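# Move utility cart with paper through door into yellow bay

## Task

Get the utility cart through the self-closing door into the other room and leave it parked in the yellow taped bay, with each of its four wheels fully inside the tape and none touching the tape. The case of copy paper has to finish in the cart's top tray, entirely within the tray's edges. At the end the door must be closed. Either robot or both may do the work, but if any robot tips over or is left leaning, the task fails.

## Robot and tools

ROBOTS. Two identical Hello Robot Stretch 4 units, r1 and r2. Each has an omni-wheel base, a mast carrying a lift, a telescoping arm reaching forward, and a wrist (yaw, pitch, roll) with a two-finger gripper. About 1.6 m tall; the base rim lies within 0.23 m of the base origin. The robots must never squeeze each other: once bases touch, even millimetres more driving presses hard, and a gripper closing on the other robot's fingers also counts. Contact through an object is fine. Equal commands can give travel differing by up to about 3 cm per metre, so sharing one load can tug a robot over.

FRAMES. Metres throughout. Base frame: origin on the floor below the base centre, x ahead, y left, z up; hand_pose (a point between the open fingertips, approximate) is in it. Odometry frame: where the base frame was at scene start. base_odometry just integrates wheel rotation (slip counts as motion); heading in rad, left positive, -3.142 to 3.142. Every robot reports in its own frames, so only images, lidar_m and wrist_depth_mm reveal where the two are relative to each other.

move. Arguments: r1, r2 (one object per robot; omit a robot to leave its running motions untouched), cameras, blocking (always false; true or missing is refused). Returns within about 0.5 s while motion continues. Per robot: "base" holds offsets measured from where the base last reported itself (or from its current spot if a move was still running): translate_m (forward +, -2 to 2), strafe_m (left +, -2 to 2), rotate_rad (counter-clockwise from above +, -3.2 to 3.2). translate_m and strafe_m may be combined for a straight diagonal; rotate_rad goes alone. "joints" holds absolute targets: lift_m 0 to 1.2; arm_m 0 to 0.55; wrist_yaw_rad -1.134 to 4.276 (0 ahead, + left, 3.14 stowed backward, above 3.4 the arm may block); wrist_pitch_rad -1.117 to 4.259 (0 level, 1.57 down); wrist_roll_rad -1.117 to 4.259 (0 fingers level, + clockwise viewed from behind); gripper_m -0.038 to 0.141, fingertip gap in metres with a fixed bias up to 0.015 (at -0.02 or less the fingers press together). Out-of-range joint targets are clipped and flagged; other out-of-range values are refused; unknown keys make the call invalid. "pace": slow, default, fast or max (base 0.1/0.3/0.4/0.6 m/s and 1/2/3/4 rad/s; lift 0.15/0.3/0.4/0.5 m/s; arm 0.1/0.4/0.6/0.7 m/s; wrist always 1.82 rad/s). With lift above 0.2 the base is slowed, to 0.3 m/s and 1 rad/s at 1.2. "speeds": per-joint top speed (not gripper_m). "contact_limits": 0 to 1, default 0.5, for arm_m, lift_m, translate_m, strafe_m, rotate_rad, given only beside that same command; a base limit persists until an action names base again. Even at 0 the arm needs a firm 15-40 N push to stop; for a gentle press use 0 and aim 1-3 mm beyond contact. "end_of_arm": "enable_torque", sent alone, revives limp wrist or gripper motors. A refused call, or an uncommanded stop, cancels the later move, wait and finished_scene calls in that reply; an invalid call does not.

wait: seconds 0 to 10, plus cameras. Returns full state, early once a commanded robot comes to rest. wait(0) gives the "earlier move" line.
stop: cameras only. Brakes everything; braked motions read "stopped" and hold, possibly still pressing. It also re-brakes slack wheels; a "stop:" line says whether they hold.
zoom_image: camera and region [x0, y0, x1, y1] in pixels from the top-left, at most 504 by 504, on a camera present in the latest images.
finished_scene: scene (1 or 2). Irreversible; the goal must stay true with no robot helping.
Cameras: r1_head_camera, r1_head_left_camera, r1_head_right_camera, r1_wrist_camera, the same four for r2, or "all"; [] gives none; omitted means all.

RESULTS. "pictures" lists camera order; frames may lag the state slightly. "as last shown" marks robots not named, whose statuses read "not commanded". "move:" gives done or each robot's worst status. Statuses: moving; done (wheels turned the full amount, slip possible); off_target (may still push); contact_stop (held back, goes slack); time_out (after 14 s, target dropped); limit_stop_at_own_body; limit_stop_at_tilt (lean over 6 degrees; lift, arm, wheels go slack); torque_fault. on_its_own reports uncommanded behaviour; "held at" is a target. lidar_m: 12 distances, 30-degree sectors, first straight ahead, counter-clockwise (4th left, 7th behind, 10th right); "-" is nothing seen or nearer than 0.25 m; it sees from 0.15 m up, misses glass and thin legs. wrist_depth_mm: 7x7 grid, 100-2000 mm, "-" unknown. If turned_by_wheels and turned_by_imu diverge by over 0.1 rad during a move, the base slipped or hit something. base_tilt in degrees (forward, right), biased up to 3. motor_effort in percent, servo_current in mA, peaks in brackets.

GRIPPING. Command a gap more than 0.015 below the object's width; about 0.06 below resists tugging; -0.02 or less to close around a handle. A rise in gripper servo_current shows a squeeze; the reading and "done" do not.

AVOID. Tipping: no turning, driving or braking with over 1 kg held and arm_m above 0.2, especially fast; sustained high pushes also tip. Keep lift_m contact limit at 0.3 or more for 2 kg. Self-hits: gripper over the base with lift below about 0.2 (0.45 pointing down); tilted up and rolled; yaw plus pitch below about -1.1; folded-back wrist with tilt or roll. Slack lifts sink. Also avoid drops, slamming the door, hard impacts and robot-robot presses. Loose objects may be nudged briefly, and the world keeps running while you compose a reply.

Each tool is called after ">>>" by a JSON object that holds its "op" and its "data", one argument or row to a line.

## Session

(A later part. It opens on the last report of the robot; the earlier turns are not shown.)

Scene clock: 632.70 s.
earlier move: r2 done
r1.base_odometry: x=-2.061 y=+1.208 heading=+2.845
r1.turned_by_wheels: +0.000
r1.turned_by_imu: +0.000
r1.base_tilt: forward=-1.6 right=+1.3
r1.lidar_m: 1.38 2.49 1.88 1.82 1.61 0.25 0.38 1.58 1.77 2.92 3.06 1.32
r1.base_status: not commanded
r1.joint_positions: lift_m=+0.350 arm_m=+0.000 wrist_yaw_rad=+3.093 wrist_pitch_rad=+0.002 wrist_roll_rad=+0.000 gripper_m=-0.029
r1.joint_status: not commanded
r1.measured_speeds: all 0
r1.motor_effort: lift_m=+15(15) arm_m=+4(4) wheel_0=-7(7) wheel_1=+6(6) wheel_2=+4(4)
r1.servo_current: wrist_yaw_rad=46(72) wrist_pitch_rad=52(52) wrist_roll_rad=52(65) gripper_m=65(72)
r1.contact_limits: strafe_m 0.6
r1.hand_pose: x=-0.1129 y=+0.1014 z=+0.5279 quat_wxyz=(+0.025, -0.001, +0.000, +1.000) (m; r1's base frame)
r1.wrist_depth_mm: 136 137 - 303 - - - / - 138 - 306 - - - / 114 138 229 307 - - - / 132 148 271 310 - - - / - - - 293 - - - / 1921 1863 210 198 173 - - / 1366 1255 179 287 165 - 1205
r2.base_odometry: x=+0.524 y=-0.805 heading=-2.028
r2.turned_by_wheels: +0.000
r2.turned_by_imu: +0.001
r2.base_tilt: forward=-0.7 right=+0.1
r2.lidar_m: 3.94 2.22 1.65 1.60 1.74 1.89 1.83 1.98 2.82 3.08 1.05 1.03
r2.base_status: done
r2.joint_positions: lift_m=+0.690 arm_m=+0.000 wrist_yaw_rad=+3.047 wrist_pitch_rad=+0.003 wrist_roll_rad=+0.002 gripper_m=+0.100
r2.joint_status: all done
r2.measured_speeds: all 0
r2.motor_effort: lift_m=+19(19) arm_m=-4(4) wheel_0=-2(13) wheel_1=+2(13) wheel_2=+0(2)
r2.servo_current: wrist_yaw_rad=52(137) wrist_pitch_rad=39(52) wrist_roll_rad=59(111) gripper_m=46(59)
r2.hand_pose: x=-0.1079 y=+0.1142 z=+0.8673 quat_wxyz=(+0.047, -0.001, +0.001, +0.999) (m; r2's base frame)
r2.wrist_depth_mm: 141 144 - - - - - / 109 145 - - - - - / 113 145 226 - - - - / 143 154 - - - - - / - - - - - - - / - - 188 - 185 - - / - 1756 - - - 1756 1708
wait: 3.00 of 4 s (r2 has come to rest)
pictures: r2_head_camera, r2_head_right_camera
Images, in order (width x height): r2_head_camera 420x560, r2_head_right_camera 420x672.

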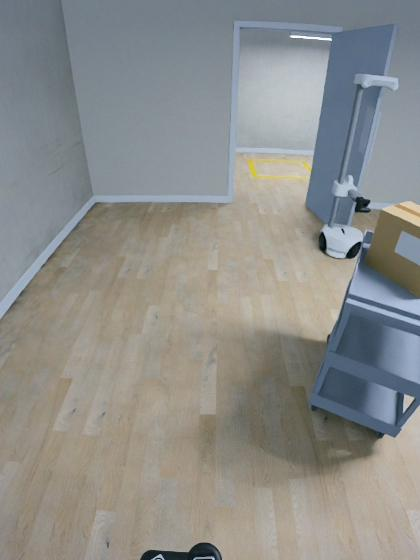

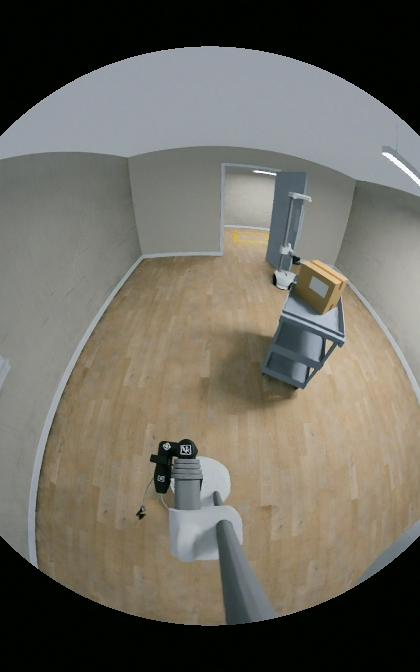

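>>> {"op": "move", "data": {
  "blocking": false,
  "r2": {"base":{"translate_m":1.95}},
  "cameras": []
}}

>>> {"op": "wait", "data": {
  "seconds": 8,
  "cameras": []
}}

>>> {"op": "move", "data": {
  "blocking": false,
  "r2": {"base":{"rotate_rad":-2.7}},
  "cameras": []
}}

>>> {"op": "wait", "data": {
  "seconds": 4,
  "cameras": ["r2_head_camera","r2_head_right_camera","r1_head_camera"]
}}

Scene clock: 643.37 s.
move: r2 moving
r1: as last shown
r1.lidar_m: 1.39 2.53 1.89 1.82 1.63 0.25 0.34 1.58 1.75 2.91 3.05 1.34
r1.motor_effort: lift_m=+15(15) arm_m=+4(4) wheel_0=-6(7) wheel_1=+6(6) wheel_2=+4(4)
r1.servo_current: wrist_yaw_rad=39(59) wrist_pitch_rad=39(46) wrist_roll_rad=52(65) gripper_m=65(65)
r1.contact_limits: strafe_m 0.6
r1.wrist_depth_mm: 136 137 - 301 - - - / - 138 - 304 - - - / 114 138 228 307 - - - / 132 148 271 312 - - - / - - - 291 - - - / 1983 1921 210 198 173 - - / 1366 1229 179 289 164 - 1229
r2.base_odometry: x=+0.510 y=-0.833 heading=-2.028
r2.turned_by_wheels: +0.000
r2.turned_by_imu: +0.001
r2.base_tilt: forward=-0.7 right=+0.0
r2.lidar_m: 3.93 2.23 1.63 1.60 1.78 1.94 1.85 1.99 2.89 3.09 1.05 0.99
r2.base_status: translate_m moving
r2.joint_positions: lift_m=+0.690 arm_m=+0.000 wrist_yaw_rad=+3.047 wrist_pitch_rad=+0.003 wrist_roll_rad=+0.002 gripper_m=+0.100
r2.joint_status: not commanded
r2.measured_speeds: translate_m=+0.119 strafe_m=-0.001 rotate_rad=+0.007 lift_m=+0.000 arm_m=+0.000 wrist_yaw_rad=+0.000 wrist_pitch_rad=+0.000 wrist_roll_rad=+0.000
r2.motor_effort: lift_m=+19(19) arm_m=-3(4) wheel_0=+8(10) wheel_1=+8(8) wheel_2=-12(14)
r2.servo_current: wrist_yaw_rad=52(52) wrist_pitch_rad=39(46) wrist_roll_rad=46(59) gripper_m=52(59)
r2.hand_pose: x=-0.1079 y=+0.1142 z=+0.8673 quat_wxyz=(+0.047, -0.001, +0.001, +0.999) (m; r2's base frame)
r2.wrist_depth_mm: - 143 - - - - - / 108 144 - - - - - / 111 145 222 - - - - / 139 165 - - - - - / - - - - - - - / - - 195 - 195 - - / - 1863 - - - 1756 1756
pictures: none
No camera images: "cameras" was empty.

Scene clock: 650.87 s.
earlier move: r2 done
r1.base_odometry: x=-2.061 y=+1.208 heading=+2.845
r1.turned_by_wheels: +0.000
r1.turned_by_imu: +0.000
r1.base_tilt: forward=-1.6 right=+1.3
r1.lidar_m: 1.40 2.48 1.87 1.82 1.62 0.25 0.38 1.58 1.76 2.92 1.40 1.35
r1.base_status: not commanded
r1.joint_positions: lift_m=+0.350 arm_m=+0.000 wrist_yaw_rad=+3.093 wrist_pitch_rad=+0.002 wrist_roll_rad=+0.000 gripper_m=-0.029
r1.joint_status: not commanded
r1.measured_speeds: all 0
r1.motor_effort: lift_m=+15(15) arm_m=+4(4) wheel_0=-5(7) wheel_1=+6(6) wheel_2=+4(4)
r1.servo_current: wrist_yaw_rad=52(78) wrist_pitch_rad=39(52) wrist_roll_rad=52(65) gripper_m=65(72)
r1.contact_limits: strafe_m 0.6
r1.hand_pose: x=-0.1129 y=+0.1014 z=+0.5279 quat_wxyz=(+0.025, -0.001, +0.000, +1.000) (m; r1's base frame)
r1.wrist_depth_mm: 136 137 - 300 - - - / - 138 - 304 - - - / 114 139 229 307 - - - / 132 148 270 312 - - - / - - - 293 - - - / 1863 1921 208 198 172 - - / 1366 1182 180 289 164 - 1255
r2.base_odometry: x=-0.337 y=-2.555 heading=-2.028
r2.turned_by_wheels: +0.000
r2.turned_by_imu: +0.002
r2.base_tilt: forward=-0.7 right=+0.0
r2.lidar_m: 2.02 2.02 1.55 1.50 1.62 2.31 3.83 1.04 0.99 3.23 1.44 2.16
r2.base_status: done
r2.joint_positions: lift_m=+0.690 arm_m=+0.000 wrist_yaw_rad=+3.047 wrist_pitch_rad=+0.003 wrist_roll_rad=+0.002 gripper_m=+0.100
r2.joint_status: not commanded
r2.measured_speeds: all 0
r2.motor_effort: lift_m=+19(19) arm_m=-3(4) wheel_0=+2(11) wheel_1=+3(8) wheel_2=-4(15)
r2.servo_current: wrist_yaw_rad=39(65) wrist_pitch_rad=39(52) wrist_roll_rad=33(65) gripper_m=46(59)
r2.hand_pose: x=-0.1080 y=+0.1142 z=+0.8673 quat_wxyz=(+0.047, -0.001, +0.001, +0.999) (m; r2's base frame)
r2.wrist_depth_mm: 142 143 - - - - 1921 / 109 145 - - - - - / 112 145 248 - - - - / 141 167 - - - - - / - - - - - - - / - - 195 - 195 - - / 1921 1863 - - 1921 1808 1756
wait: 7.50 of 8 s (r2 has come to rest)
pictures: none
No camera images: "cameras" was empty.

Scene clock: 651.37 s.
move: r2 moving
r1: as last shown
r1.lidar_m: 1.37 2.55 1.86 1.80 1.60 0.25 0.37 1.58 1.76 2.91 1.39 1.34
r1.motor_effort: lift_m=+15(15) arm_m=+4(4) wheel_0=-7(7) wheel_1=+6(6) wheel_2=+4(4)
r1.servo_current: wrist_yaw_rad=52(59) wrist_pitch_rad=46(46) wrist_roll_rad=46(59) gripper_m=59(65)
r1.contact_limits: strafe_m 0.6
r1.wrist_depth_mm: 136 138 - 301 - - - / - 138 - 306 - - - / 114 138 228 309 - - - / 132 148 270 310 - - - / - - - 294 - - - / 1921 1983 209 198 172 - - / 1397 1205 180 290 165 - 1229
r2.base_odometry: x=-0.337 y=-2.555 heading=-2.280
r2.turned_by_wheels: -0.252
r2.turned_by_imu: -0.244
r2.base_tilt: forward=-0.7 right=+0.1
r2.lidar_m: 2.03 2.03 1.67 1.51 1.52 1.87 3.61 1.13 0.99 1.03 1.43 1.49
r2.base_status: rotate_rad moving
r2.joint_positions: lift_m=+0.690 arm_m=+0.000 wrist_yaw_rad=+3.047 wrist_pitch_rad=+0.003 wrist_roll_rad=+0.002 gripper_m=+0.100
r2.joint_status: not commanded
r2.measured_speeds: translate_m=+0.000 strafe_m=+0.000 rotate_rad=-0.977 lift_m=+0.000 arm_m=+0.000 wrist_yaw_rad=+0.000 wrist_pitch_rad=+0.000 wrist_roll_rad=+0.000
r2.motor_effort: lift_m=+19(19) arm_m=-4(4) wheel_0=+5(10) wheel_1=+8(10) wheel_2=+9(11)
r2.servo_current: wrist_yaw_rad=39(59) wrist_pitch_rad=46(46) wrist_roll_rad=39(59) gripper_m=52(52)
r2.hand_pose: x=-0.1080 y=+0.1142 z=+0.8673 quat_wxyz=(+0.047, -0.001, +0.001, +0.999) (m; r2's base frame)
r2.wrist_depth_mm: - 143 - - - - - / 109 144 - - - - - / 112 145 246 - - - - / 141 166 - - - - - / - - - - - - - / - - 195 - 196 - - / - 1863 - - 1983 1756 -
pictures: none
No camera images: "cameras" was empty.

Scene clock: 653.50 s.
earlier move: r2 done
r1.base_odometry: x=-2.061 y=+1.208 heading=+2.845
r1.turned_by_wheels: +0.000
r1.turned_by_imu: +0.000
r1.base_tilt: forward=-1.6 right=+1.3
r1.lidar_m: 1.37 2.52 1.88 1.80 1.62 0.25 0.37 1.58 1.75 2.90 1.41 1.33
r1.base_status: not commanded
r1.joint_positions: lift_m=+0.350 arm_m=+0.000 wrist_yaw_rad=+3.093 wrist_pitch_rad=+0.002 wrist_roll_rad=+0.000 gripper_m=-0.029
r1.joint_status: not commanded
r1.measured_speeds: all 0
r1.motor_effort: lift_m=+15(15) arm_m=+4(4) wheel_0=-6(7) wheel_1=+6(6) wheel_2=+4(4)
r1.servo_current: wrist_yaw_rad=46(65) wrist_pitch_rad=39(52) wrist_roll_rad=52(65) gripper_m=65(72)
r1.contact_limits: strafe_m 0.6
r1.hand_pose: x=-0.1129 y=+0.1014 z=+0.5279 quat_wxyz=(+0.025, -0.001, +0.000, +1.000) (m; r1's base frame)
r1.wrist_depth_mm: 136 137 - 301 - - - / - 138 - 306 - - - / 114 138 227 307 - - - / 132 148 270 312 - - - / - - - 294 - - - / 1921 1921 210 198 172 - - / 1366 1205 179 289 164 - 1255
r2.base_odometry: x=-0.337 y=-2.555 heading=+1.556
r2.turned_by_wheels: -2.447
r2.turned_by_imu: -2.382
r2.base_tilt: forward=-0.7 right=+0.1
r2.lidar_m: 1.06 0.99 3.22 1.41 2.07 2.04 2.10 1.58 1.50 1.58 2.16 3.77
r2.base_status: done
r2.joint_positions: lift_m=+0.690 arm_m=+0.000 wrist_yaw_rad=+3.047 wrist_pitch_rad=+0.003 wrist_roll_rad=+0.002 gripper_m=+0.100
r2.joint_status: not commanded
r2.measured_speeds: all 0
r2.motor_effort: lift_m=+19(19) arm_m=-4(4) wheel_0=+3(10) wheel_1=+4(12) wheel_2=+5(11)
r2.servo_current: wrist_yaw_rad=39(59) wrist_pitch_rad=46(52) wrist_roll_rad=52(59) gripper_m=52(59)
r2.hand_pose: x=-0.1079 y=+0.1142 z=+0.8673 quat_wxyz=(+0.047, -0.001, +0.001, +0.999) (m; r2's base frame)
r2.wrist_depth_mm: 142 143 - - - - - / 109 145 - - - - - / 112 145 259 - - - - / 141 166 - - - - - / - - - - - - - / - 173 195 - 195 - - / - 1756 - - 1921 1756 1708
wait: 2.13 of 4 s (r2 has come to rest)
pictures: r1_head_camera, r2_head_camera, r2_head_right_camera
Images, in order (width x height): r1_head_camera 420x560, r2_head_camera 420x560, r2_head_right_camera 420x672.

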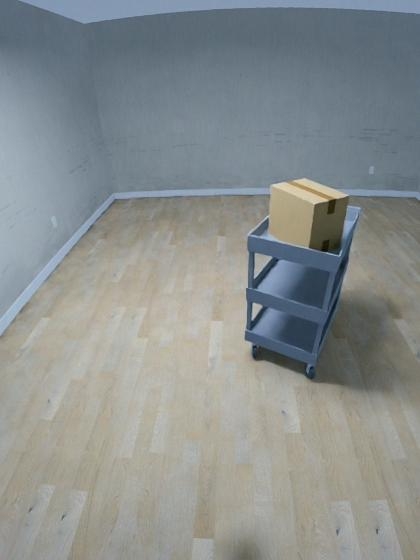

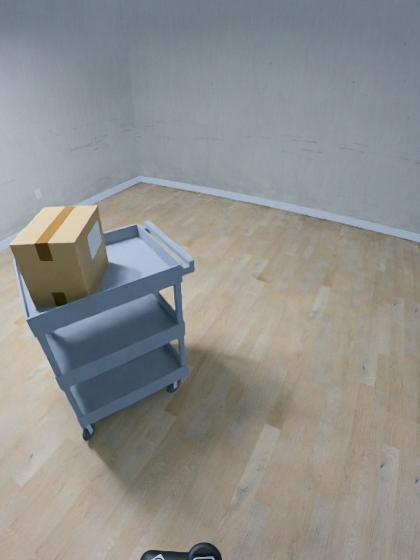

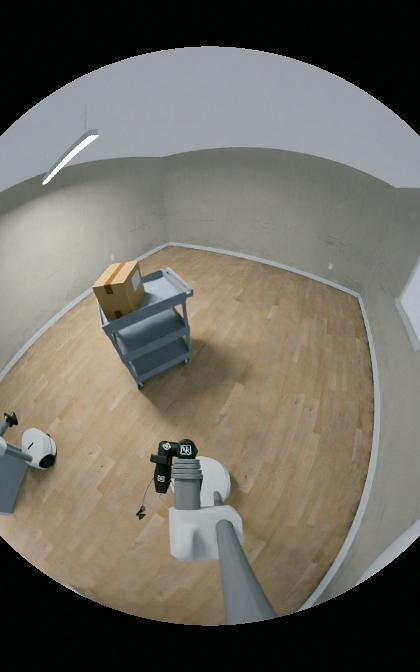

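>>> {"op": "zoom_image", "data": {
  "camera": "r2_head_camera",
  "region": [0, 180, 220, 460]
}}

>>> {"op": "zoom_image", "data": {
  "camera": "r1_head_camera",
  "region": [220, 160, 380, 390]
}}

Scaled by 1.800 from the camera's 420x560 image, which has a finer 1200x1600 frame.

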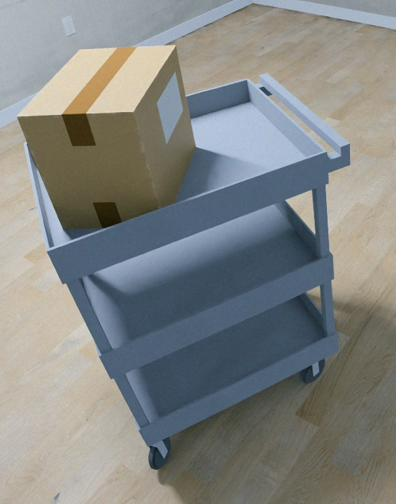

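Scaled by 2.191 from the camera's 420x560 image, which has a finer 600x800 frame.

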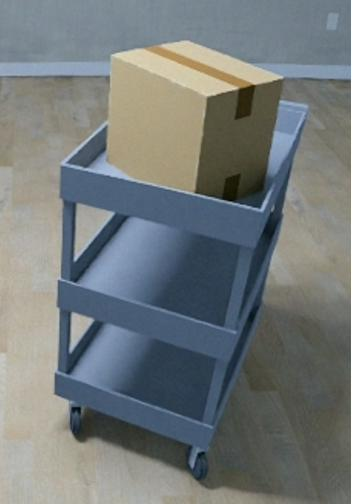

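>>> {"op": "move", "data": {
  "blocking": false,
  "r2": {"base":{"strafe_m":-0.75}},
  "cameras": []
}}

>>> {"op": "wait", "data": {
  "seconds": 4,
  "cameras": []
}}

>>> {"op": "move", "data": {
  "blocking": false,
  "r2": {"base":{"translate_m":1.75}},
  "cameras": ["r2_head_camera"]
}}

>>> {"op": "wait", "data": {
  "seconds": 8,
  "cameras": []
}}

>>> {"op": "move", "data": {
  "blocking": false,
  "r2": {"base":{"rotate_rad":2.24}},
  "cameras": []
}}

>>> {"op": "wait", "data": {
  "seconds": 4,
  "cameras": ["r2_head_camera"]
}}

Scene clock: 693.33 s.
move: r2 moving
r1: as last shown
r1.lidar_m: 1.38 2.55 1.89 1.80 1.64 0.25 0.37 1.59 1.74 2.89 1.45 1.35
r1.servo_current: wrist_yaw_rad=39(65) wrist_pitch_rad=46(46) wrist_roll_rad=39(59) gripper_m=65(65)
r1.contact_limits: strafe_m 0.6
r1.wrist_depth_mm: 136 138 - 303 - - - / - 138 - 304 - - - / 114 138 228 307 - - - / 132 148 271 310 - - - / - - - 293 - - - / 1921 1921 209 198 172 - - / 1397 1229 179 289 165 - 1229
r2.base_odometry: x=-0.301 y=-2.555 heading=+1.556
r2.turned_by_wheels: +0.000
r2.turned_by_imu: +0.000
r2.base_tilt: forward=-0.7 right=+0.0
r2.lidar_m: 1.08 0.98 3.26 1.44 2.08 2.06 2.12 1.52 1.47 1.55 2.12 3.74
r2.base_status: strafe_m moving
r2.joint_positions: lift_m=+0.690 arm_m=+0.000 wrist_yaw_rad=+3.047 wrist_pitch_rad=+0.003 wrist_roll_rad=+0.002 gripper_m=+0.100
r2.joint_status: not commanded
r2.measured_speeds: translate_m=-0.001 strafe_m=-0.139 rotate_rad=+0.003 lift_m=+0.000 arm_m=+0.000 wrist_yaw_rad=+0.000 wrist_pitch_rad=+0.000 wrist_roll_rad=+0.000
r2.motor_effort: lift_m=+19(19) arm_m=-4(4) wheel_0=+12(13) wheel_1=-12(12) wheel_2=+1(3)
r2.servo_current: wrist_yaw_rad=33(65) wrist_pitch_rad=39(46) wrist_roll_rad=46(52) gripper_m=46(52)
r2.hand_pose: x=-0.1079 y=+0.1142 z=+0.8673 quat_wxyz=(+0.047, -0.001, +0.001, +0.999) (m; r2's base frame)
r2.wrist_depth_mm: 141 143 - - - - - / 109 145 - - - - - / 112 145 259 - - - - / 141 165 - - - - - / - - - - - - - / - - 195 - 196 - - / - 1808 - - 1921 1756 1808
pictures: none
No camera images: "cameras" was empty.

Scene clock: 696.67 s.
earlier move: r2 done
r1.base_odometry: x=-2.061 y=+1.208 heading=+2.845
r1.turned_by_wheels: +0.000
r1.turned_by_imu: +0.000
r1.base_tilt: forward=-1.6 right=+1.3
r1.lidar_m: 1.34 2.52 1.87 1.81 1.62 0.25 0.36 1.59 1.75 2.90 2.17 1.35
r1.base_status: not commanded
r1.joint_positions: lift_m=+0.350 arm_m=+0.000 wrist_yaw_rad=+3.093 wrist_pitch_rad=+0.002 wrist_roll_rad=+0.000 gripper_m=-0.029
r1.joint_status: not commanded
r1.measured_speeds: all 0
r1.motor_effort: lift_m=+15(15) arm_m=+4(4) wheel_0=-6(7) wheel_1=+6(6) wheel_2=+4(4)
r1.servo_current: wrist_yaw_rad=59(72) wrist_pitch_rad=46(52) wrist_roll_rad=52(65) gripper_m=65(65)
r1.contact_limits: strafe_m 0.6
r1.hand_pose: x=-0.1129 y=+0.1014 z=+0.5279 quat_wxyz=(+0.025, -0.001, +0.000, +1.000) (m; r1's base frame)
r1.wrist_depth_mm: 136 137 - 301 - - - / - 138 - 306 - - - / 114 138 227 307 - - - / 132 148 271 312 - - - / - - - 291 - - - / 1921 1921 209 198 173 - - / 1366 1182 180 290 164 - 1255
r2.base_odometry: x=+0.412 y=-2.566 heading=+1.556
r2.turned_by_wheels: +0.000
r2.turned_by_imu: -0.001
r2.base_tilt: forward=-0.7 right=+0.1
r2.lidar_m: 3.53 1.40 1.45 2.19 2.51 2.41 1.25 0.91 0.86 0.91 1.27 3.38
r2.base_status: done
r2.joint_positions: lift_m=+0.690 arm_m=+0.000 wrist_yaw_rad=+3.047 wrist_pitch_rad=+0.003 wrist_roll_rad=+0.002 gripper_m=+0.100
r2.joint_status: not commanded
r2.measured_speeds: all 0
r2.motor_effort: lift_m=+19(19) arm_m=-4(4) wheel_0=+2(13) wheel_1=-3(13) wheel_2=+0(3)
r2.servo_current: wrist_yaw_rad=52(65) wrist_pitch_rad=46(46) wrist_roll_rad=46(59) gripper_m=52(52)
r2.hand_pose: x=-0.1079 y=+0.1142 z=+0.8673 quat_wxyz=(+0.047, -0.001, +0.001, +0.999) (m; r2's base frame)
r2.wrist_depth_mm: - 143 - - - - - / 108 144 - - - - - / 112 145 235 - - - - / 140 152 - - - - - / - - - - - - - / - - 188 - 195 - - / - - - - 1983 1808 1921
wait: 3.33 of 4 s (r2 has come to rest)
pictures: none
No camera images: "cameras" was empty.

Scene clock: 697.17 s.
move: r2 moving
r1: as last shown
r1.lidar_m: 1.38 2.52 1.87 1.81 1.59 0.25 0.37 1.58 1.74 2.92 2.17 1.35
r1.servo_current: wrist_yaw_rad=72(72) wrist_pitch_rad=39(52) wrist_roll_rad=59(59) gripper_m=59(65)
r1.contact_limits: strafe_m 0.6
r1.wrist_depth_mm: 136 138 - 303 - - - / - 138 - 304 - - - / 114 138 228 310 - - - / 132 148 271 310 - - - / - - - 293 - - - / 1921 1921 210 198 173 - - / 1397 1229 180 290 164 - 1205
r2.base_odometry: x=+0.413 y=-2.535 heading=+1.556
r2.turned_by_wheels: +0.000
r2.turned_by_imu: +0.000
r2.base_tilt: forward=-0.7 right=+0.1
r2.lidar_m: 3.53 1.36 1.42 2.17 2.53 2.43 1.27 0.92 0.87 0.92 1.31 3.34
r2.base_status: translate_m moving
r2.joint_positions: lift_m=+0.690 arm_m=+0.000 wrist_yaw_rad=+3.047 wrist_pitch_rad=+0.003 wrist_roll_rad=+0.002 gripper_m=+0.100
r2.joint_status: not commanded
r2.measured_speeds: translate_m=+0.120 strafe_m=+0.000 rotate_rad=+0.006 lift_m=+0.000 arm_m=+0.000 wrist_yaw_rad=+0.000 wrist_pitch_rad=+0.000 wrist_roll_rad=+0.000
r2.motor_effort: lift_m=+19(19) arm_m=-4(4) wheel_0=+7(8) wheel_1=+6(8) wheel_2=-12(12)
r2.servo_current: wrist_yaw_rad=52(52) wrist_pitch_rad=39(46) wrist_roll_rad=52(59) gripper_m=46(59)
r2.hand_pose: x=-0.1079 y=+0.1142 z=+0.8673 quat_wxyz=(+0.047, -0.001, +0.001, +0.999) (m; r2's base frame)
r2.wrist_depth_mm: - 143 - - - - - / 109 144 - - - - - / 111 145 220 - - - - / 139 151 - - - - - / - - - - - - - / - - 189 - 195 - - / - - - - 1921 1808 1863
pictures: r2_head_camera
Images, in order (width x height): r2_head_camera 420x560.

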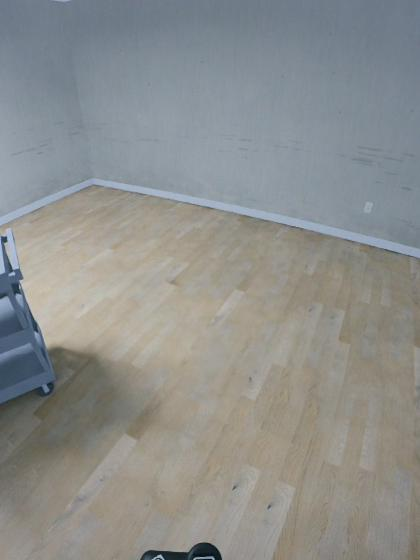

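Scene clock: 704.00 s.
earlier move: r2 done
r1.base_odometry: x=-2.061 y=+1.208 heading=+2.845
r1.turned_by_wheels: +0.000
r1.turned_by_imu: +0.000
r1.base_tilt: forward=-1.6 right=+1.3
r1.lidar_m: 1.37 2.50 1.90 1.80 1.65 0.25 0.34 1.60 1.76 2.91 3.06 1.32
r1.base_status: not commanded
r1.joint_positions: lift_m=+0.350 arm_m=+0.000 wrist_yaw_rad=+3.093 wrist_pitch_rad=+0.002 wrist_roll_rad=+0.000 gripper_m=-0.029
r1.joint_status: not commanded
r1.measured_speeds: all 0
r1.motor_effort: lift_m=+15(15) arm_m=+4(4) wheel_0=-6(7) wheel_1=+6(6) wheel_2=+4(4)
r1.servo_current: wrist_yaw_rad=46(78) wrist_pitch_rad=46(52) wrist_roll_rad=39(65) gripper_m=65(72)
r1.contact_limits: strafe_m 0.6
r1.hand_pose: x=-0.1129 y=+0.1014 z=+0.5279 quat_wxyz=(+0.025, -0.001, +0.000, +1.000) (m; r1's base frame)
r1.wrist_depth_mm: 136 138 - 300 - - - / - 138 - 306 - - - / 114 138 229 307 - - - / 132 148 270 312 - - - / - - - 293 - - - / 1921 1983 208 198 173 - - / 1366 1182 180 289 164 - 1255
r2.base_odometry: x=+0.438 y=-0.816 heading=+1.556
r2.turned_by_wheels: +0.000
r2.turned_by_imu: +0.003
r2.base_tilt: forward=-0.7 right=+0.1
r2.lidar_m: 1.99 2.75 2.99 0.98 0.94 3.87 2.45 1.85 1.73 1.84 1.95 1.88
r2.base_status: done
r2.joint_positions: lift_m=+0.690 arm_m=+0.000 wrist_yaw_rad=+3.047 wrist_pitch_rad=+0.003 wrist_roll_rad=+0.002 gripper_m=+0.100
r2.joint_status: not commanded
r2.measured_speeds: all 0
r2.motor_effort: lift_m=+19(19) arm_m=-4(4) wheel_0=+2(10) wheel_1=+3(8) wheel_2=-4(14)
r2.servo_current: wrist_yaw_rad=46(65) wrist_pitch_rad=39(52) wrist_roll_rad=46(65) gripper_m=52(59)
r2.hand_pose: x=-0.1079 y=+0.1142 z=+0.8673 quat_wxyz=(+0.047, -0.001, +0.001, +0.999) (m; r2's base frame)
r2.wrist_depth_mm: 142 143 - - - - - / 109 144 - - - - - / 112 145 258 - - - - / 141 167 - - - - - / - - - - - - - / - - 195 - 195 - - / - 1863 - - 1983 1808 1808
wait: 6.83 of 8 s (r2 has come to rest)
pictures: none
No camera images: "cameras" was empty.

Scene clock: 704.50 s.
move: r2 moving
r1: as last shown
r1.lidar_m: 1.37 2.52 1.86 1.81 1.66 0.25 0.38 1.59 1.76 2.92 3.06 1.34
r1.servo_current: wrist_yaw_rad=52(52) wrist_pitch_rad=52(52) wrist_roll_rad=52(59) gripper_m=65(65)
r1.contact_limits: strafe_m 0.6
r1.wrist_depth_mm: 136 138 - 303 - - - / - 138 - 304 - - - / 114 138 226 307 - - - / 132 148 271 312 - - - / - - - 293 - - - / 1983 1983 209 198 172 - - / 1366 1205 179 289 164 - 1229
r2.base_odometry: x=+0.438 y=-0.817 heading=+1.807
r2.turned_by_wheels: +0.251
r2.turned_by_imu: +0.244
r2.base_tilt: forward=-0.7 right=+0.0
r2.lidar_m: 2.21 2.98 2.97 0.94 0.90 3.53 2.07 1.73 1.72 2.05 1.87 1.89
r2.base_status: rotate_rad moving
r2.joint_positions: lift_m=+0.690 arm_m=+0.000 wrist_yaw_rad=+3.047 wrist_pitch_rad=+0.003 wrist_roll_rad=+0.002 gripper_m=+0.100
r2.joint_status: not commanded
r2.measured_speeds: translate_m=+0.000 strafe_m=-0.001 rotate_rad=+0.968 lift_m=+0.000 arm_m=+0.000 wrist_yaw_rad=+0.000 wrist_pitch_rad=+0.000 wrist_roll_rad=+0.000
r2.motor_effort: lift_m=+19(19) arm_m=-3(4) wheel_0=-8(11) wheel_1=-10(10) wheel_2=-11(11)
r2.servo_current: wrist_yaw_rad=46(65) wrist_pitch_rad=39(46) wrist_roll_rad=39(65) gripper_m=52(52)
r2.hand_pose: x=-0.1079 y=+0.1142 z=+0.8673 quat_wxyz=(+0.047, -0.001, +0.001, +0.999) (m; r2's base frame)
r2.wrist_depth_mm: 142 144 - - - - - / 109 144 - - - - - / 112 145 258 - - - - / 141 165 - - - - - / - - - - - - - / - 172 193 - 195 - - / - 1756 - - 1983 1863 1808
pictures: none
No camera images: "cameras" was empty.

Scene clock: 706.43 s.
earlier move: r2 done
r1.base_odometry: x=-2.061 y=+1.208 heading=+2.845
r1.turned_by_wheels: +0.000
r1.turned_by_imu: +0.000
r1.base_tilt: forward=-1.5 right=+1.3
r1.lidar_m: 1.37 2.54 1.87 1.80 1.62 0.25 0.38 1.57 1.75 2.90 3.06 1.34
r1.base_status: not commanded
r1.joint_positions: lift_m=+0.350 arm_m=+0.000 wrist_yaw_rad=+3.093 wrist_pitch_rad=+0.002 wrist_roll_rad=+0.000 gripper_m=-0.029
r1.joint_status: not commanded
r1.measured_speeds: all 0
r1.motor_effort: lift_m=+15(15) arm_m=+4(4) wheel_0=-6(7) wheel_1=+6(6) wheel_2=+4(4)
r1.servo_current: wrist_yaw_rad=59(72) wrist_pitch_rad=52(52) wrist_roll_rad=52(65) gripper_m=59(72)
r1.contact_limits: strafe_m 0.6
r1.hand_pose: x=-0.1129 y=+0.1014 z=+0.5279 quat_wxyz=(+0.025, -0.001, +0.000, +1.000) (m; r1's base frame)
r1.wrist_depth_mm: 136 138 - 303 - - - / - 138 - 306 - - - / 114 138 228 307 - - - / 132 148 270 310 - - - / - - - 293 - - - / 1921 1863 209 198 172 - - / 1366 1229 180 290 164 - 1229
r2.base_odometry: x=+0.438 y=-0.817 heading=-2.488
r2.turned_by_wheels: +1.988
r2.turned_by_imu: +1.936
r2.base_tilt: forward=-0.7 right=+0.1
r2.lidar_m: 0.90 3.90 2.23 1.75 1.71 1.93 1.91 1.88 2.07 3.02 2.97 0.93
r2.base_status: done
r2.joint_positions: lift_m=+0.690 arm_m=+0.000 wrist_yaw_rad=+3.047 wrist_pitch_rad=+0.003 wrist_roll_rad=+0.002 gripper_m=+0.100
r2.joint_status: not commanded
r2.measured_speeds: all 0
r2.motor_effort: lift_m=+19(19) arm_m=-4(4) wheel_0=-3(11) wheel_1=-4(11) wheel_2=-4(13)
r2.servo_current: wrist_yaw_rad=52(65) wrist_pitch_rad=33(46) wrist_roll_rad=46(65) gripper_m=46(59)
r2.hand_pose: x=-0.1079 y=+0.1142 z=+0.8673 quat_wxyz=(+0.047, -0.001, +0.001, +0.999) (m; r2's base frame)
r2.wrist_depth_mm: - 143 - - - - - / 108 144 - - - - - / 112 145 258 - - - - / 141 153 - - - - - / - - - - - - - / - - 194 - 196 - - / - 1708 1921 - 1921 1808 -
wait: 1.93 of 4 s (r2 has come to rest)
pictures: r2_head_camera
Images, in order (width x height): r2_head_camera 420x560.

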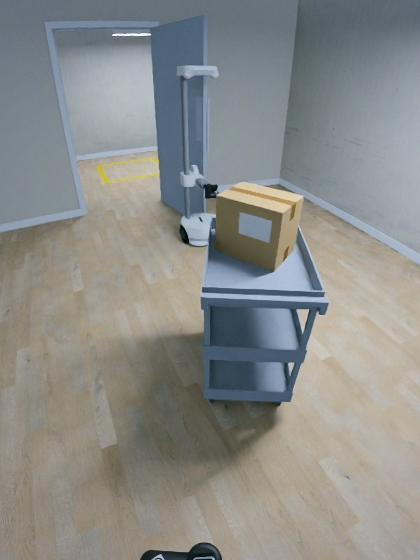

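>>> {"op": "move", "data": {
  "blocking": false,
  "r2": {"base":{"strafe_m":-0.18},"joints":{"wrist_yaw_rad":0,"wrist_roll_rad":1.57}},
  "cameras": []
}}

>>> {"op": "wait", "data": {
  "seconds": 3,
  "cameras": []
}}

>>> {"op": "move", "data": {
  "blocking": false,
  "r2": {"base":{"translate_m":0.35}},
  "cameras": []
}}

>>> {"op": "wait", "data": {
  "seconds": 3,
  "cameras": ["r2_head_camera","r2_wrist_camera"]
}}

Scene clock: 716.23 s.
move: r2 moving
r1: as last shown
r1.base_tilt: forward=-1.6 right=+1.3
r1.lidar_m: 1.35 2.52 1.87 1.81 1.61 0.25 0.36 1.57 1.75 2.91 3.07 1.34
r1.servo_current: wrist_yaw_rad=52(59) wrist_pitch_rad=39(46) wrist_roll_rad=39(52) gripper_m=65(72)
r1.contact_limits: strafe_m 0.6
r1.wrist_depth_mm: 136 137 - 303 - - - / - 138 - 306 - - - / 114 138 228 309 - - - / 132 148 270 309 - - - / - - - 293 - - - / 1983 1983 209 198 172 - - / 1366 1205 179 289 165 - 1255
r2.base_odometry: x=+0.416 y=-0.788 heading=-2.488
r2.turned_by_wheels: +0.000
r2.turned_by_imu: +0.000
r2.base_tilt: forward=-0.6 right=+0.1
r2.lidar_m: 0.91 3.91 2.26 1.79 1.77 1.98 1.90 1.87 2.08 2.98 2.95 0.93
r2.base_status: strafe_m moving
r2.joint_positions: lift_m=+0.690 arm_m=+0.000 wrist_yaw_rad=+2.486 wrist_pitch_rad=+0.003 wrist_roll_rad=+0.589 gripper_m=+0.100
r2.joint_status: wrist_yaw_rad moving; wrist_roll_rad moving
r2.measured_speeds: translate_m=+0.001 strafe_m=-0.140 rotate_rad=-0.003 lift_m=+0.000 arm_m=+0.000 wrist_yaw_rad=-1.745 wrist_pitch_rad=+0.000 wrist_roll_rad=+1.820
r2.motor_effort: lift_m=+19(19) arm_m=-3(4) wheel_0=+11(13) wheel_1=-10(12) wheel_2=+1(3)
r2.servo_current: wrist_yaw_rad=124(130) wrist_pitch_rad=46(46) wrist_roll_rad=59(91) gripper_m=52(59)
r2.hand_pose: x=-0.0044 y=+0.2451 z=+0.8673 quat_wxyz=(+0.308, +0.092, +0.275, +0.906) (m; r2's base frame)
r2.wrist_depth_mm: - - - 1756 1618 1397 1336 / - - - - 1708 1537 - / - - - - 1756 - - / - - - - - - - / - - - - - - - / - - 195 - 194 1576 1366 / - 1983 - - 1661 1397 1160
pictures: none
No camera images: "cameras" was empty.

Scene clock: 718.07 s.
earlier move: r2 done
r1.base_odometry: x=-2.061 y=+1.208 heading=+2.845
r1.turned_by_wheels: +0.000
r1.turned_by_imu: +0.000
r1.base_tilt: forward=-1.6 right=+1.3
r1.lidar_m: 1.39 2.53 1.86 1.82 1.64 0.25 0.35 1.60 1.76 2.91 3.04 1.34
r1.base_status: not commanded
r1.joint_positions: lift_m=+0.350 arm_m=+0.000 wrist_yaw_rad=+3.093 wrist_pitch_rad=+0.002 wrist_roll_rad=+0.000 gripper_m=-0.029
r1.joint_status: not commanded
r1.measured_speeds: all 0
r1.motor_effort: lift_m=+15(15) arm_m=+4(4) wheel_0=-6(7) wheel_1=+6(6) wheel_2=+4(4)
r1.servo_current: wrist_yaw_rad=52(72) wrist_pitch_rad=39(52) wrist_roll_rad=52(72) gripper_m=65(72)
r1.contact_limits: strafe_m 0.6
r1.hand_pose: x=-0.1129 y=+0.1014 z=+0.5279 quat_wxyz=(+0.025, -0.001, +0.000, +1.000) (m; r1's base frame)
r1.wrist_depth_mm: 135 138 - 300 - - - / - 138 - 306 - - - / 114 138 229 310 - - - / 132 148 270 312 - - - / - - - 293 - - - / 1983 1983 209 198 173 - - / 1366 1205 180 287 164 - 1229
r2.base_odometry: x=+0.329 y=-0.674 heading=-2.488
r2.turned_by_wheels: +0.000
r2.turned_by_imu: +0.000
r2.base_tilt: forward=-0.7 right=+0.1
r2.lidar_m: 0.90 4.00 2.45 1.93 1.90 2.13 1.85 1.82 1.99 2.84 2.81 0.94
r2.base_status: done
r2.joint_positions: lift_m=+0.690 arm_m=+0.000 wrist_yaw_rad=+0.003 wrist_pitch_rad=+0.003 wrist_roll_rad=+1.568 gripper_m=+0.100
r2.joint_status: all done
r2.measured_speeds: all 0
r2.motor_effort: lift_m=+19(19) arm_m=-4(4) wheel_0=+2(14) wheel_1=-3(12) wheel_2=+0(3)
r2.servo_current: wrist_yaw_rad=39(137) wrist_pitch_rad=46(46) wrist_roll_rad=52(91) gripper_m=52(59)
r2.hand_pose: x=+0.4596 y=-0.0866 z=+0.8673 quat_wxyz=(+0.708, +0.706, +0.002, +0.000) (m; r2's base frame)
r2.wrist_depth_mm: - - - - - 1661 1182 / - - - - - 1708 1205 / - - - 991 - 715 - / - - - 960 - 732 - / - - - 1042 - 732 - / - - 193 759 194 759 1205 / - - - - - 1921 1182
wait: 1.83 of 3 s (r2 has come to rest)
pictures: none
No camera images: "cameras" was empty.

Scene clock: 718.57 s.
move: r2 moving
r1: as last shown
r1.base_tilt: forward=-1.5 right=+1.3
r1.lidar_m: 1.39 2.49 1.90 1.82 1.61 0.25 0.38 1.61 1.74 2.92 3.05 1.34
r1.motor_effort: lift_m=+15(15) arm_m=+4(4) wheel_0=-7(7) wheel_1=+6(6) wheel_2=+4(4)
r1.servo_current: wrist_yaw_rad=52(59) wrist_pitch_rad=39(46) wrist_roll_rad=52(59) gripper_m=59(65)
r1.contact_limits: strafe_m 0.6
r1.wrist_depth_mm: 135 138 - 303 - - - / - 138 - 304 - - - / 114 138 228 309 - - - / 132 148 271 312 - - - / - - - 291 - - - / 1921 1863 208 198 172 - - / 1336 1205 180 289 164 - 1229
r2.base_odometry: x=+0.304 y=-0.693 heading=-2.488
r2.turned_by_wheels: +0.000
r2.turned_by_imu: +0.000
r2.base_tilt: forward=-0.7 right=+0.0
r2.lidar_m: 0.84 3.93 2.44 1.93 1.91 2.15 1.89 1.86 2.02 2.86 2.79 0.90
r2.base_status: translate_m moving
r2.joint_positions: lift_m=+0.690 arm_m=+0.000 wrist_yaw_rad=+0.003 wrist_pitch_rad=+0.003 wrist_roll_rad=+1.568 gripper_m=+0.100
r2.joint_status: not commanded
r2.measured_speeds: translate_m=+0.122 strafe_m=+0.000 rotate_rad=+0.001 lift_m=+0.000 arm_m=+0.000 wrist_yaw_rad=+0.000 wrist_pitch_rad=+0.000 wrist_roll_rad=+0.000
r2.motor_effort: lift_m=+19(19) arm_m=-4(4) wheel_0=+6(10) wheel_1=+7(8) wheel_2=-11(12)
r2.servo_current: wrist_yaw_rad=46(52) wrist_pitch_rad=39(46) wrist_roll_rad=59(59) gripper_m=52(59)
r2.hand_pose: x=+0.4596 y=-0.0866 z=+0.8673 quat_wxyz=(+0.708, +0.706, +0.002, +0.000) (m; r2's base frame)
r2.wrist_depth_mm: - - - - - 1708 1205 / - - - - - 1708 1160 / - - - 960 1308 691 - / - - - 931 - 707 - / - - - 1008 1336 715 - / - - 193 732 187 1430 1255 / - - - - - 1863 1205
pictures: none
No camera images: "cameras" was empty.

Scene clock: 720.73 s.
earlier move: r2 done
r1.base_odometry: x=-2.061 y=+1.208 heading=+2.845
r1.turned_by_wheels: +0.000
r1.turned_by_imu: +0.000
r1.base_tilt: forward=-1.6 right=+1.3
r1.lidar_m: 1.37 2.50 1.88 1.81 1.64 0.25 0.36 1.57 1.73 2.92 3.07 1.33
r1.base_status: not commanded
r1.joint_positions: lift_m=+0.350 arm_m=+0.000 wrist_yaw_rad=+3.093 wrist_pitch_rad=+0.002 wrist_roll_rad=+0.000 gripper_m=-0.029
r1.joint_status: not commanded
r1.measured_speeds: all 0
r1.motor_effort: lift_m=+15(15) arm_m=+4(4) wheel_0=-7(7) wheel_1=+6(6) wheel_2=+4(4)
r1.servo_current: wrist_yaw_rad=65(78) wrist_pitch_rad=39(52) wrist_roll_rad=52(72) gripper_m=59(72)
r1.contact_limits: strafe_m 0.6
r1.hand_pose: x=-0.1129 y=+0.1014 z=+0.5279 quat_wxyz=(+0.025, -0.001, +0.000, +1.000) (m; r1's base frame)
r1.wrist_depth_mm: 136 137 - 303 - - - / - 138 - 306 - - - / 114 138 227 307 - - - / 132 148 270 312 - - - / - - - 294 - - - / 1983 1921 208 198 172 - - / 1366 1229 179 289 164 - 1229
r2.base_odometry: x=+0.051 y=-0.886 heading=-2.488
r2.turned_by_wheels: +0.000
r2.turned_by_imu: +0.001
r2.base_tilt: forward=-0.7 right=+0.1
r2.lidar_m: 0.56 0.61 2.58 2.07 2.04 2.26 2.16 2.15 2.37 2.71 2.69 0.57
r2.base_status: done
r2.joint_positions: lift_m=+0.690 arm_m=+0.000 wrist_yaw_rad=+0.003 wrist_pitch_rad=+0.003 wrist_roll_rad=+1.568 gripper_m=+0.100
r2.joint_status: not commanded
r2.measured_speeds: all 0
r2.motor_effort: lift_m=+19(19) arm_m=-4(4) wheel_0=+3(11) wheel_1=+4(9) wheel_2=-1(14)
r2.servo_current: wrist_yaw_rad=46(65) wrist_pitch_rad=46(46) wrist_roll_rad=52(59) gripper_m=52(59)
r2.hand_pose: x=+0.4595 y=-0.0867 z=+0.8673 quat_wxyz=(+0.708, +0.706, +0.002, +0.000) (m; r2's base frame)
r2.wrist_depth_mm: - - - 342 - 1397 1182 / - - - 368 368 809 - / - - 676 373 375 - - / - - 621 384 384 - - / - - 707 389 389 - - / - - 192 394 193 - - / - - - - - 1863 -
wait: 2.17 of 3 s (r2 has come to rest)
pictures: r2_head_camera, r2_wrist_camera
Images, in order (width x height): r2_head_camera 420x560, r2_wrist_camera 616x392.

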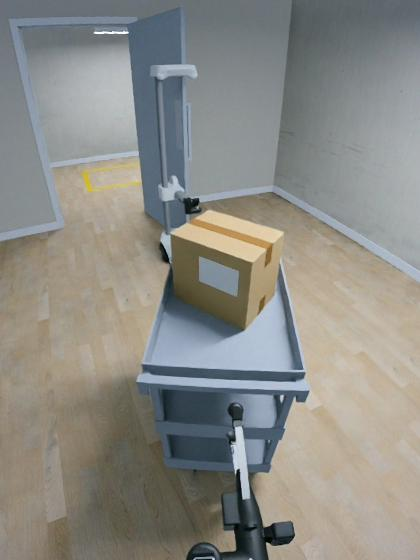

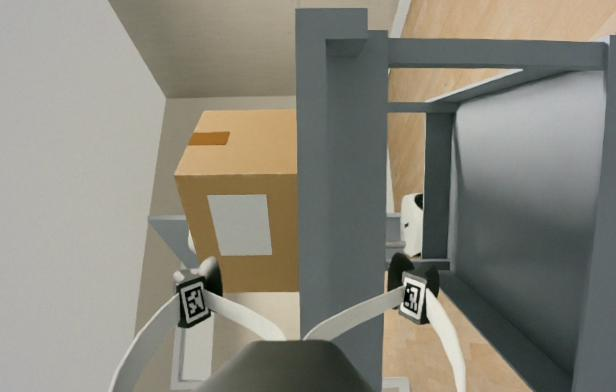

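>>> {"op": "move", "data": {
  "blocking": false,
  "r2": {"base":{"translate_m":0.16,"strafe_m":0.045},"pace":"slow","contact_limits":{"translate_m":0.2}},
  "cameras": []
}}

>>> {"op": "wait", "data": {
  "seconds": 3,
  "cameras": ["r2_wrist_camera"]
}}

>>> {"op": "move", "data": {
  "blocking": false,
  "r2": {"joints":{"gripper_m":-0.025}},
  "cameras": []
}}

>>> {"op": "wait", "data": {
  "seconds": 3,
  "cameras": ["r2_wrist_camera","r2_head_camera"]
}}

Scene clock: 738.10 s.
move: r2 moving
r1: as last shown
r1.lidar_m: 1.38 2.53 1.85 1.80 1.64 0.25 0.35 1.58 1.76 2.91 3.07 1.35
r1.motor_effort: lift_m=+15(15) arm_m=+4(4) wheel_0=-6(7) wheel_1=+6(6) wheel_2=+4(4)
r1.servo_current: wrist_yaw_rad=39(59) wrist_pitch_rad=46(46) wrist_roll_rad=39(65) gripper_m=65(65)
r1.contact_limits: strafe_m 0.6
r1.wrist_depth_mm: 136 138 - 301 - - - / - 138 - 304 - - - / 114 138 228 309 - - - / 132 148 271 310 - - - / - - - 293 - - - / 1921 1921 209 198 173 - - / 1366 1182 180 289 164 - 1229
r2.base_odometry: x=+0.043 y=-0.897 heading=-2.488
r2.turned_by_wheels: +0.000
r2.turned_by_imu: +0.001
r2.base_tilt: forward=-0.7 right=+0.0
r2.lidar_m: 0.53 0.62 2.60 2.09 2.04 2.26 2.17 2.17 2.36 2.72 2.70 0.54
r2.base_status: translate_m moving; strafe_m moving
r2.joint_positions: lift_m=+0.690 arm_m=+0.000 wrist_yaw_rad=+0.003 wrist_pitch_rad=+0.003 wrist_roll_rad=+1.568 gripper_m=+0.100
r2.joint_status: not commanded
r2.measured_speeds: translate_m=+0.049 strafe_m=+0.013 rotate_rad=+0.002 lift_m=+0.000 arm_m=+0.000 wrist_yaw_rad=+0.000 wrist_pitch_rad=+0.000 wrist_roll_rad=+0.000
r2.motor_effort: lift_m=+19(19) arm_m=-4(4) wheel_0=+1(9) wheel_1=+7(8) wheel_2=-10(11)
r2.servo_current: wrist_yaw_rad=46(59) wrist_pitch_rad=39(46) wrist_roll_rad=52(52) gripper_m=52(59)
r2.contact_limits: translate_m 0.2
r2.hand_pose: x=+0.4595 y=-0.0867 z=+0.8673 quat_wxyz=(+0.708, +0.706, +0.002, +0.000) (m; r2's base frame)
r2.wrist_depth_mm: - - - 293 355 1397 1060 / - - - 355 359 683 - / - - 661 366 366 946 - / - - 609 370 373 - - / - - 699 379 379 - - / - - 193 325 193 - - / - - - - - 1863 -
pictures: none
No camera images: "cameras" was empty.

Scene clock: 740.50 s.
earlier move: r2 done
r1.base_odometry: x=-2.061 y=+1.208 heading=+2.845
r1.turned_by_wheels: +0.000
r1.turned_by_imu: +0.000
r1.base_tilt: forward=-1.6 right=+1.3
r1.lidar_m: 1.35 2.54 1.88 1.81 1.63 0.25 0.35 1.57 1.75 2.91 3.06 1.31
r1.base_status: not commanded
r1.joint_positions: lift_m=+0.350 arm_m=+0.000 wrist_yaw_rad=+3.093 wrist_pitch_rad=+0.002 wrist_roll_rad=+0.000 gripper_m=-0.029
r1.joint_status: not commanded
r1.measured_speeds: all 0
r1.motor_effort: lift_m=+15(15) arm_m=+4(4) wheel_0=-6(7) wheel_1=+6(6) wheel_2=+4(4)
r1.servo_current: wrist_yaw_rad=52(65) wrist_pitch_rad=39(52) wrist_roll_rad=39(72) gripper_m=59(65)
r1.contact_limits: strafe_m 0.6
r1.hand_pose: x=-0.1129 y=+0.1014 z=+0.5279 quat_wxyz=(+0.025, -0.001, +0.000, +1.000) (m; r1's base frame)
r1.wrist_depth_mm: 136 137 - 301 - - - / - 138 - 306 - - - / 114 138 227 307 - - - / 132 148 270 312 - - - / - - - 293 - - - / 1983 - 209 198 173 - - / 1336 1205 180 289 165 - 1229
r2.base_odometry: x=-0.048 y=-1.019 heading=-2.487
r2.turned_by_wheels: +0.000
r2.turned_by_imu: +0.001
r2.base_tilt: forward=-0.6 right=+0.1
r2.lidar_m: 0.41 3.50 2.58 2.10 2.05 2.23 2.33 2.29 2.54 2.68 2.67 0.41
r2.base_status: done
r2.joint_positions: lift_m=+0.690 arm_m=+0.000 wrist_yaw_rad=+0.002 wrist_pitch_rad=+0.003 wrist_roll_rad=+1.568 gripper_m=+0.100
r2.joint_status: not commanded
r2.measured_speeds: all 0
r2.motor_effort: lift_m=+19(19) arm_m=-4(4) wheel_0=+4(10) wheel_1=+5(9) wheel_2=-5(11)
r2.servo_current: wrist_yaw_rad=46(59) wrist_pitch_rad=46(52) wrist_roll_rad=52(59) gripper_m=52(59)
r2.contact_limits: translate_m 0.2
r2.hand_pose: x=+0.4595 y=-0.0869 z=+0.8673 quat_wxyz=(+0.708, +0.706, +0.002, +0.000) (m; r2's base frame)
r2.wrist_depth_mm: - - - 172 228 1576 - / - - 591 525 232 768 - / - - 473 178 236 - - / - - 504 181 241 - - / - - 559 185 244 - - / - - 195 187 194 - - / - - - - 253 1708 488
wait: 2.40 of 3 s (r2 has come to rest)
pictures: r2_wrist_camera
Images, in order (width x height): r2_wrist_camera 616x392.

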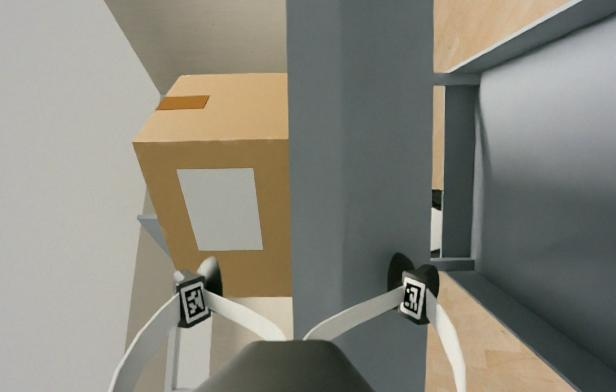

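Scene clock: 741.00 s.
move: r2 moving
r1: as last shown
r1.lidar_m: 1.38 2.54 1.90 1.81 1.59 0.25 0.35 1.57 1.76 2.92 3.05 1.33
r1.servo_current: wrist_yaw_rad=59(65) wrist_pitch_rad=46(46) wrist_roll_rad=46(52) gripper_m=59(65)
r1.contact_limits: strafe_m 0.6
r1.wrist_depth_mm: 136 137 - 301 - - - / - 138 - 304 - - - / 114 138 228 307 - - - / 132 148 270 310 - - - / - - - 291 - - - / 1921 1921 209 198 173 - - / 1366 1229 180 289 165 - 1229
r2.base_odometry: x=-0.048 y=-1.019 heading=-2.487
r2.turned_by_wheels: +0.000
r2.turned_by_imu: +0.000
r2.base_tilt: forward=-0.7 right=+0.0
r2.lidar_m: 0.39 3.50 2.61 2.10 2.06 2.26 2.33 2.31 2.52 2.67 2.67 0.43
r2.base_status: not commanded
r2.joint_positions: lift_m=+0.690 arm_m=+0.000 wrist_yaw_rad=+0.002 wrist_pitch_rad=+0.003 wrist_roll_rad=+1.568 gripper_m=+0.083
r2.joint_status: gripper_m moving
r2.measured_speeds: all 0
r2.motor_effort: lift_m=+19(19) arm_m=-4(4) wheel_0=+4(5) wheel_1=+5(6) wheel_2=-5(6)
r2.servo_current: wrist_yaw_rad=52(52) wrist_pitch_rad=39(46) wrist_roll_rad=52(59) gripper_m=111(111)
r2.contact_limits: translate_m 0.2
r2.hand_pose: x=+0.4595 y=-0.0869 z=+0.8673 quat_wxyz=(+0.708, +0.706, +0.002, +0.000) (m; r2's base frame)
r2.wrist_depth_mm: - - - 171 229 1576 - / - - 597 525 232 768 - / - - 469 178 236 - - / - - 500 180 240 - - / - - 554 185 245 - - / - - 196 187 191 - - / - - - - 253 1756 488
pictures: none
No camera images: "cameras" was empty.

Scene clock: 742.47 s.
earlier move: r2 done
r1.base_odometry: x=-2.061 y=+1.208 heading=+2.845
r1.turned_by_wheels: +0.000
r1.turned_by_imu: +0.000
r1.base_tilt: forward=-1.5 right=+1.3
r1.lidar_m: 1.38 2.52 1.90 1.81 1.61 0.25 0.36 1.56 1.73 2.90 3.07 1.35
r1.base_status: not commanded
r1.joint_positions: lift_m=+0.350 arm_m=+0.000 wrist_yaw_rad=+3.093 wrist_pitch_rad=+0.002 wrist_roll_rad=+0.000 gripper_m=-0.029
r1.joint_status: not commanded
r1.measured_speeds: all 0
r1.motor_effort: lift_m=+15(15) arm_m=+4(4) wheel_0=-6(7) wheel_1=+6(6) wheel_2=+4(4)
r1.servo_current: wrist_yaw_rad=33(65) wrist_pitch_rad=46(52) wrist_roll_rad=46(65) gripper_m=65(72)
r1.contact_limits: strafe_m 0.6
r1.hand_pose: x=-0.1129 y=+0.1014 z=+0.5279 quat_wxyz=(+0.025, -0.001, +0.000, +1.000) (m; r1's base frame)
r1.wrist_depth_mm: 135 138 - 300 - - - / - 138 - 304 - - - / 114 138 228 307 - - - / 132 148 271 314 - - - / - - - 293 - - - / 1863 1983 208 198 173 - - / 1366 1205 180 289 165 - 1229
r2.base_odometry: x=-0.048 y=-1.019 heading=-2.487
r2.turned_by_wheels: +0.000
r2.turned_by_imu: +0.000
r2.base_tilt: forward=-0.6 right=+0.1
r2.lidar_m: 0.39 0.49 2.61 2.12 2.04 2.27 2.35 2.31 2.52 2.69 2.67 0.41
r2.base_status: not commanded
r2.joint_positions: lift_m=+0.690 arm_m=+0.000 wrist_yaw_rad=+0.002 wrist_pitch_rad=+0.004 wrist_roll_rad=+1.568 gripper_m=-0.024
r2.joint_status: all done
r2.measured_speeds: all 0
r2.motor_effort: lift_m=+19(19) arm_m=-4(4) wheel_0=+3(5) wheel_1=+5(6) wheel_2=-3(6)
r2.servo_current: wrist_yaw_rad=39(59) wrist_pitch_rad=46(52) wrist_roll_rad=52(59) gripper_m=104(247)
r2.contact_limits: translate_m 0.2
r2.hand_pose: x=+0.4595 y=-0.0869 z=+0.8671 quat_wxyz=(+0.708, +0.706, +0.002, -0.001) (m; r2's base frame)
r2.wrist_depth_mm: - - - 158 214 1537 - / - - 559 160 219 - - / - 473 449 164 223 - - / - - 492 167 227 831 - / - - 564 171 233 - - / - - 187 174 179 - - / - - - - 243 1576 473
wait: 1.47 of 3 s (r2 has come to rest)
pictures: r2_head_camera, r2_wrist_camera
Images, in order (width x height): r2_head_camera 420x560, r2_wrist_camera 616x392.

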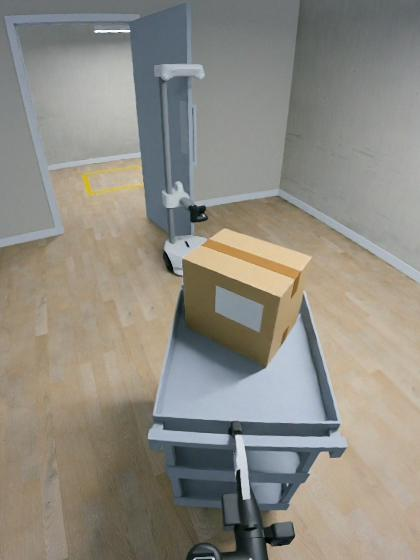

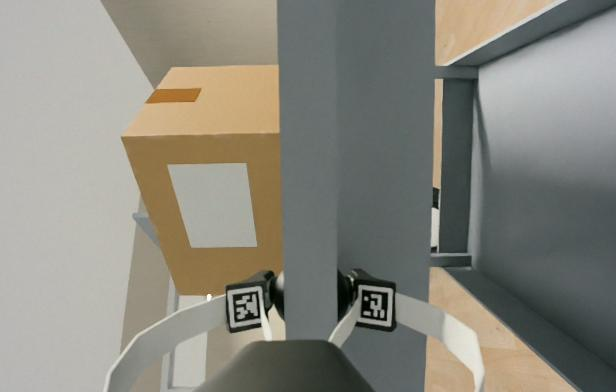

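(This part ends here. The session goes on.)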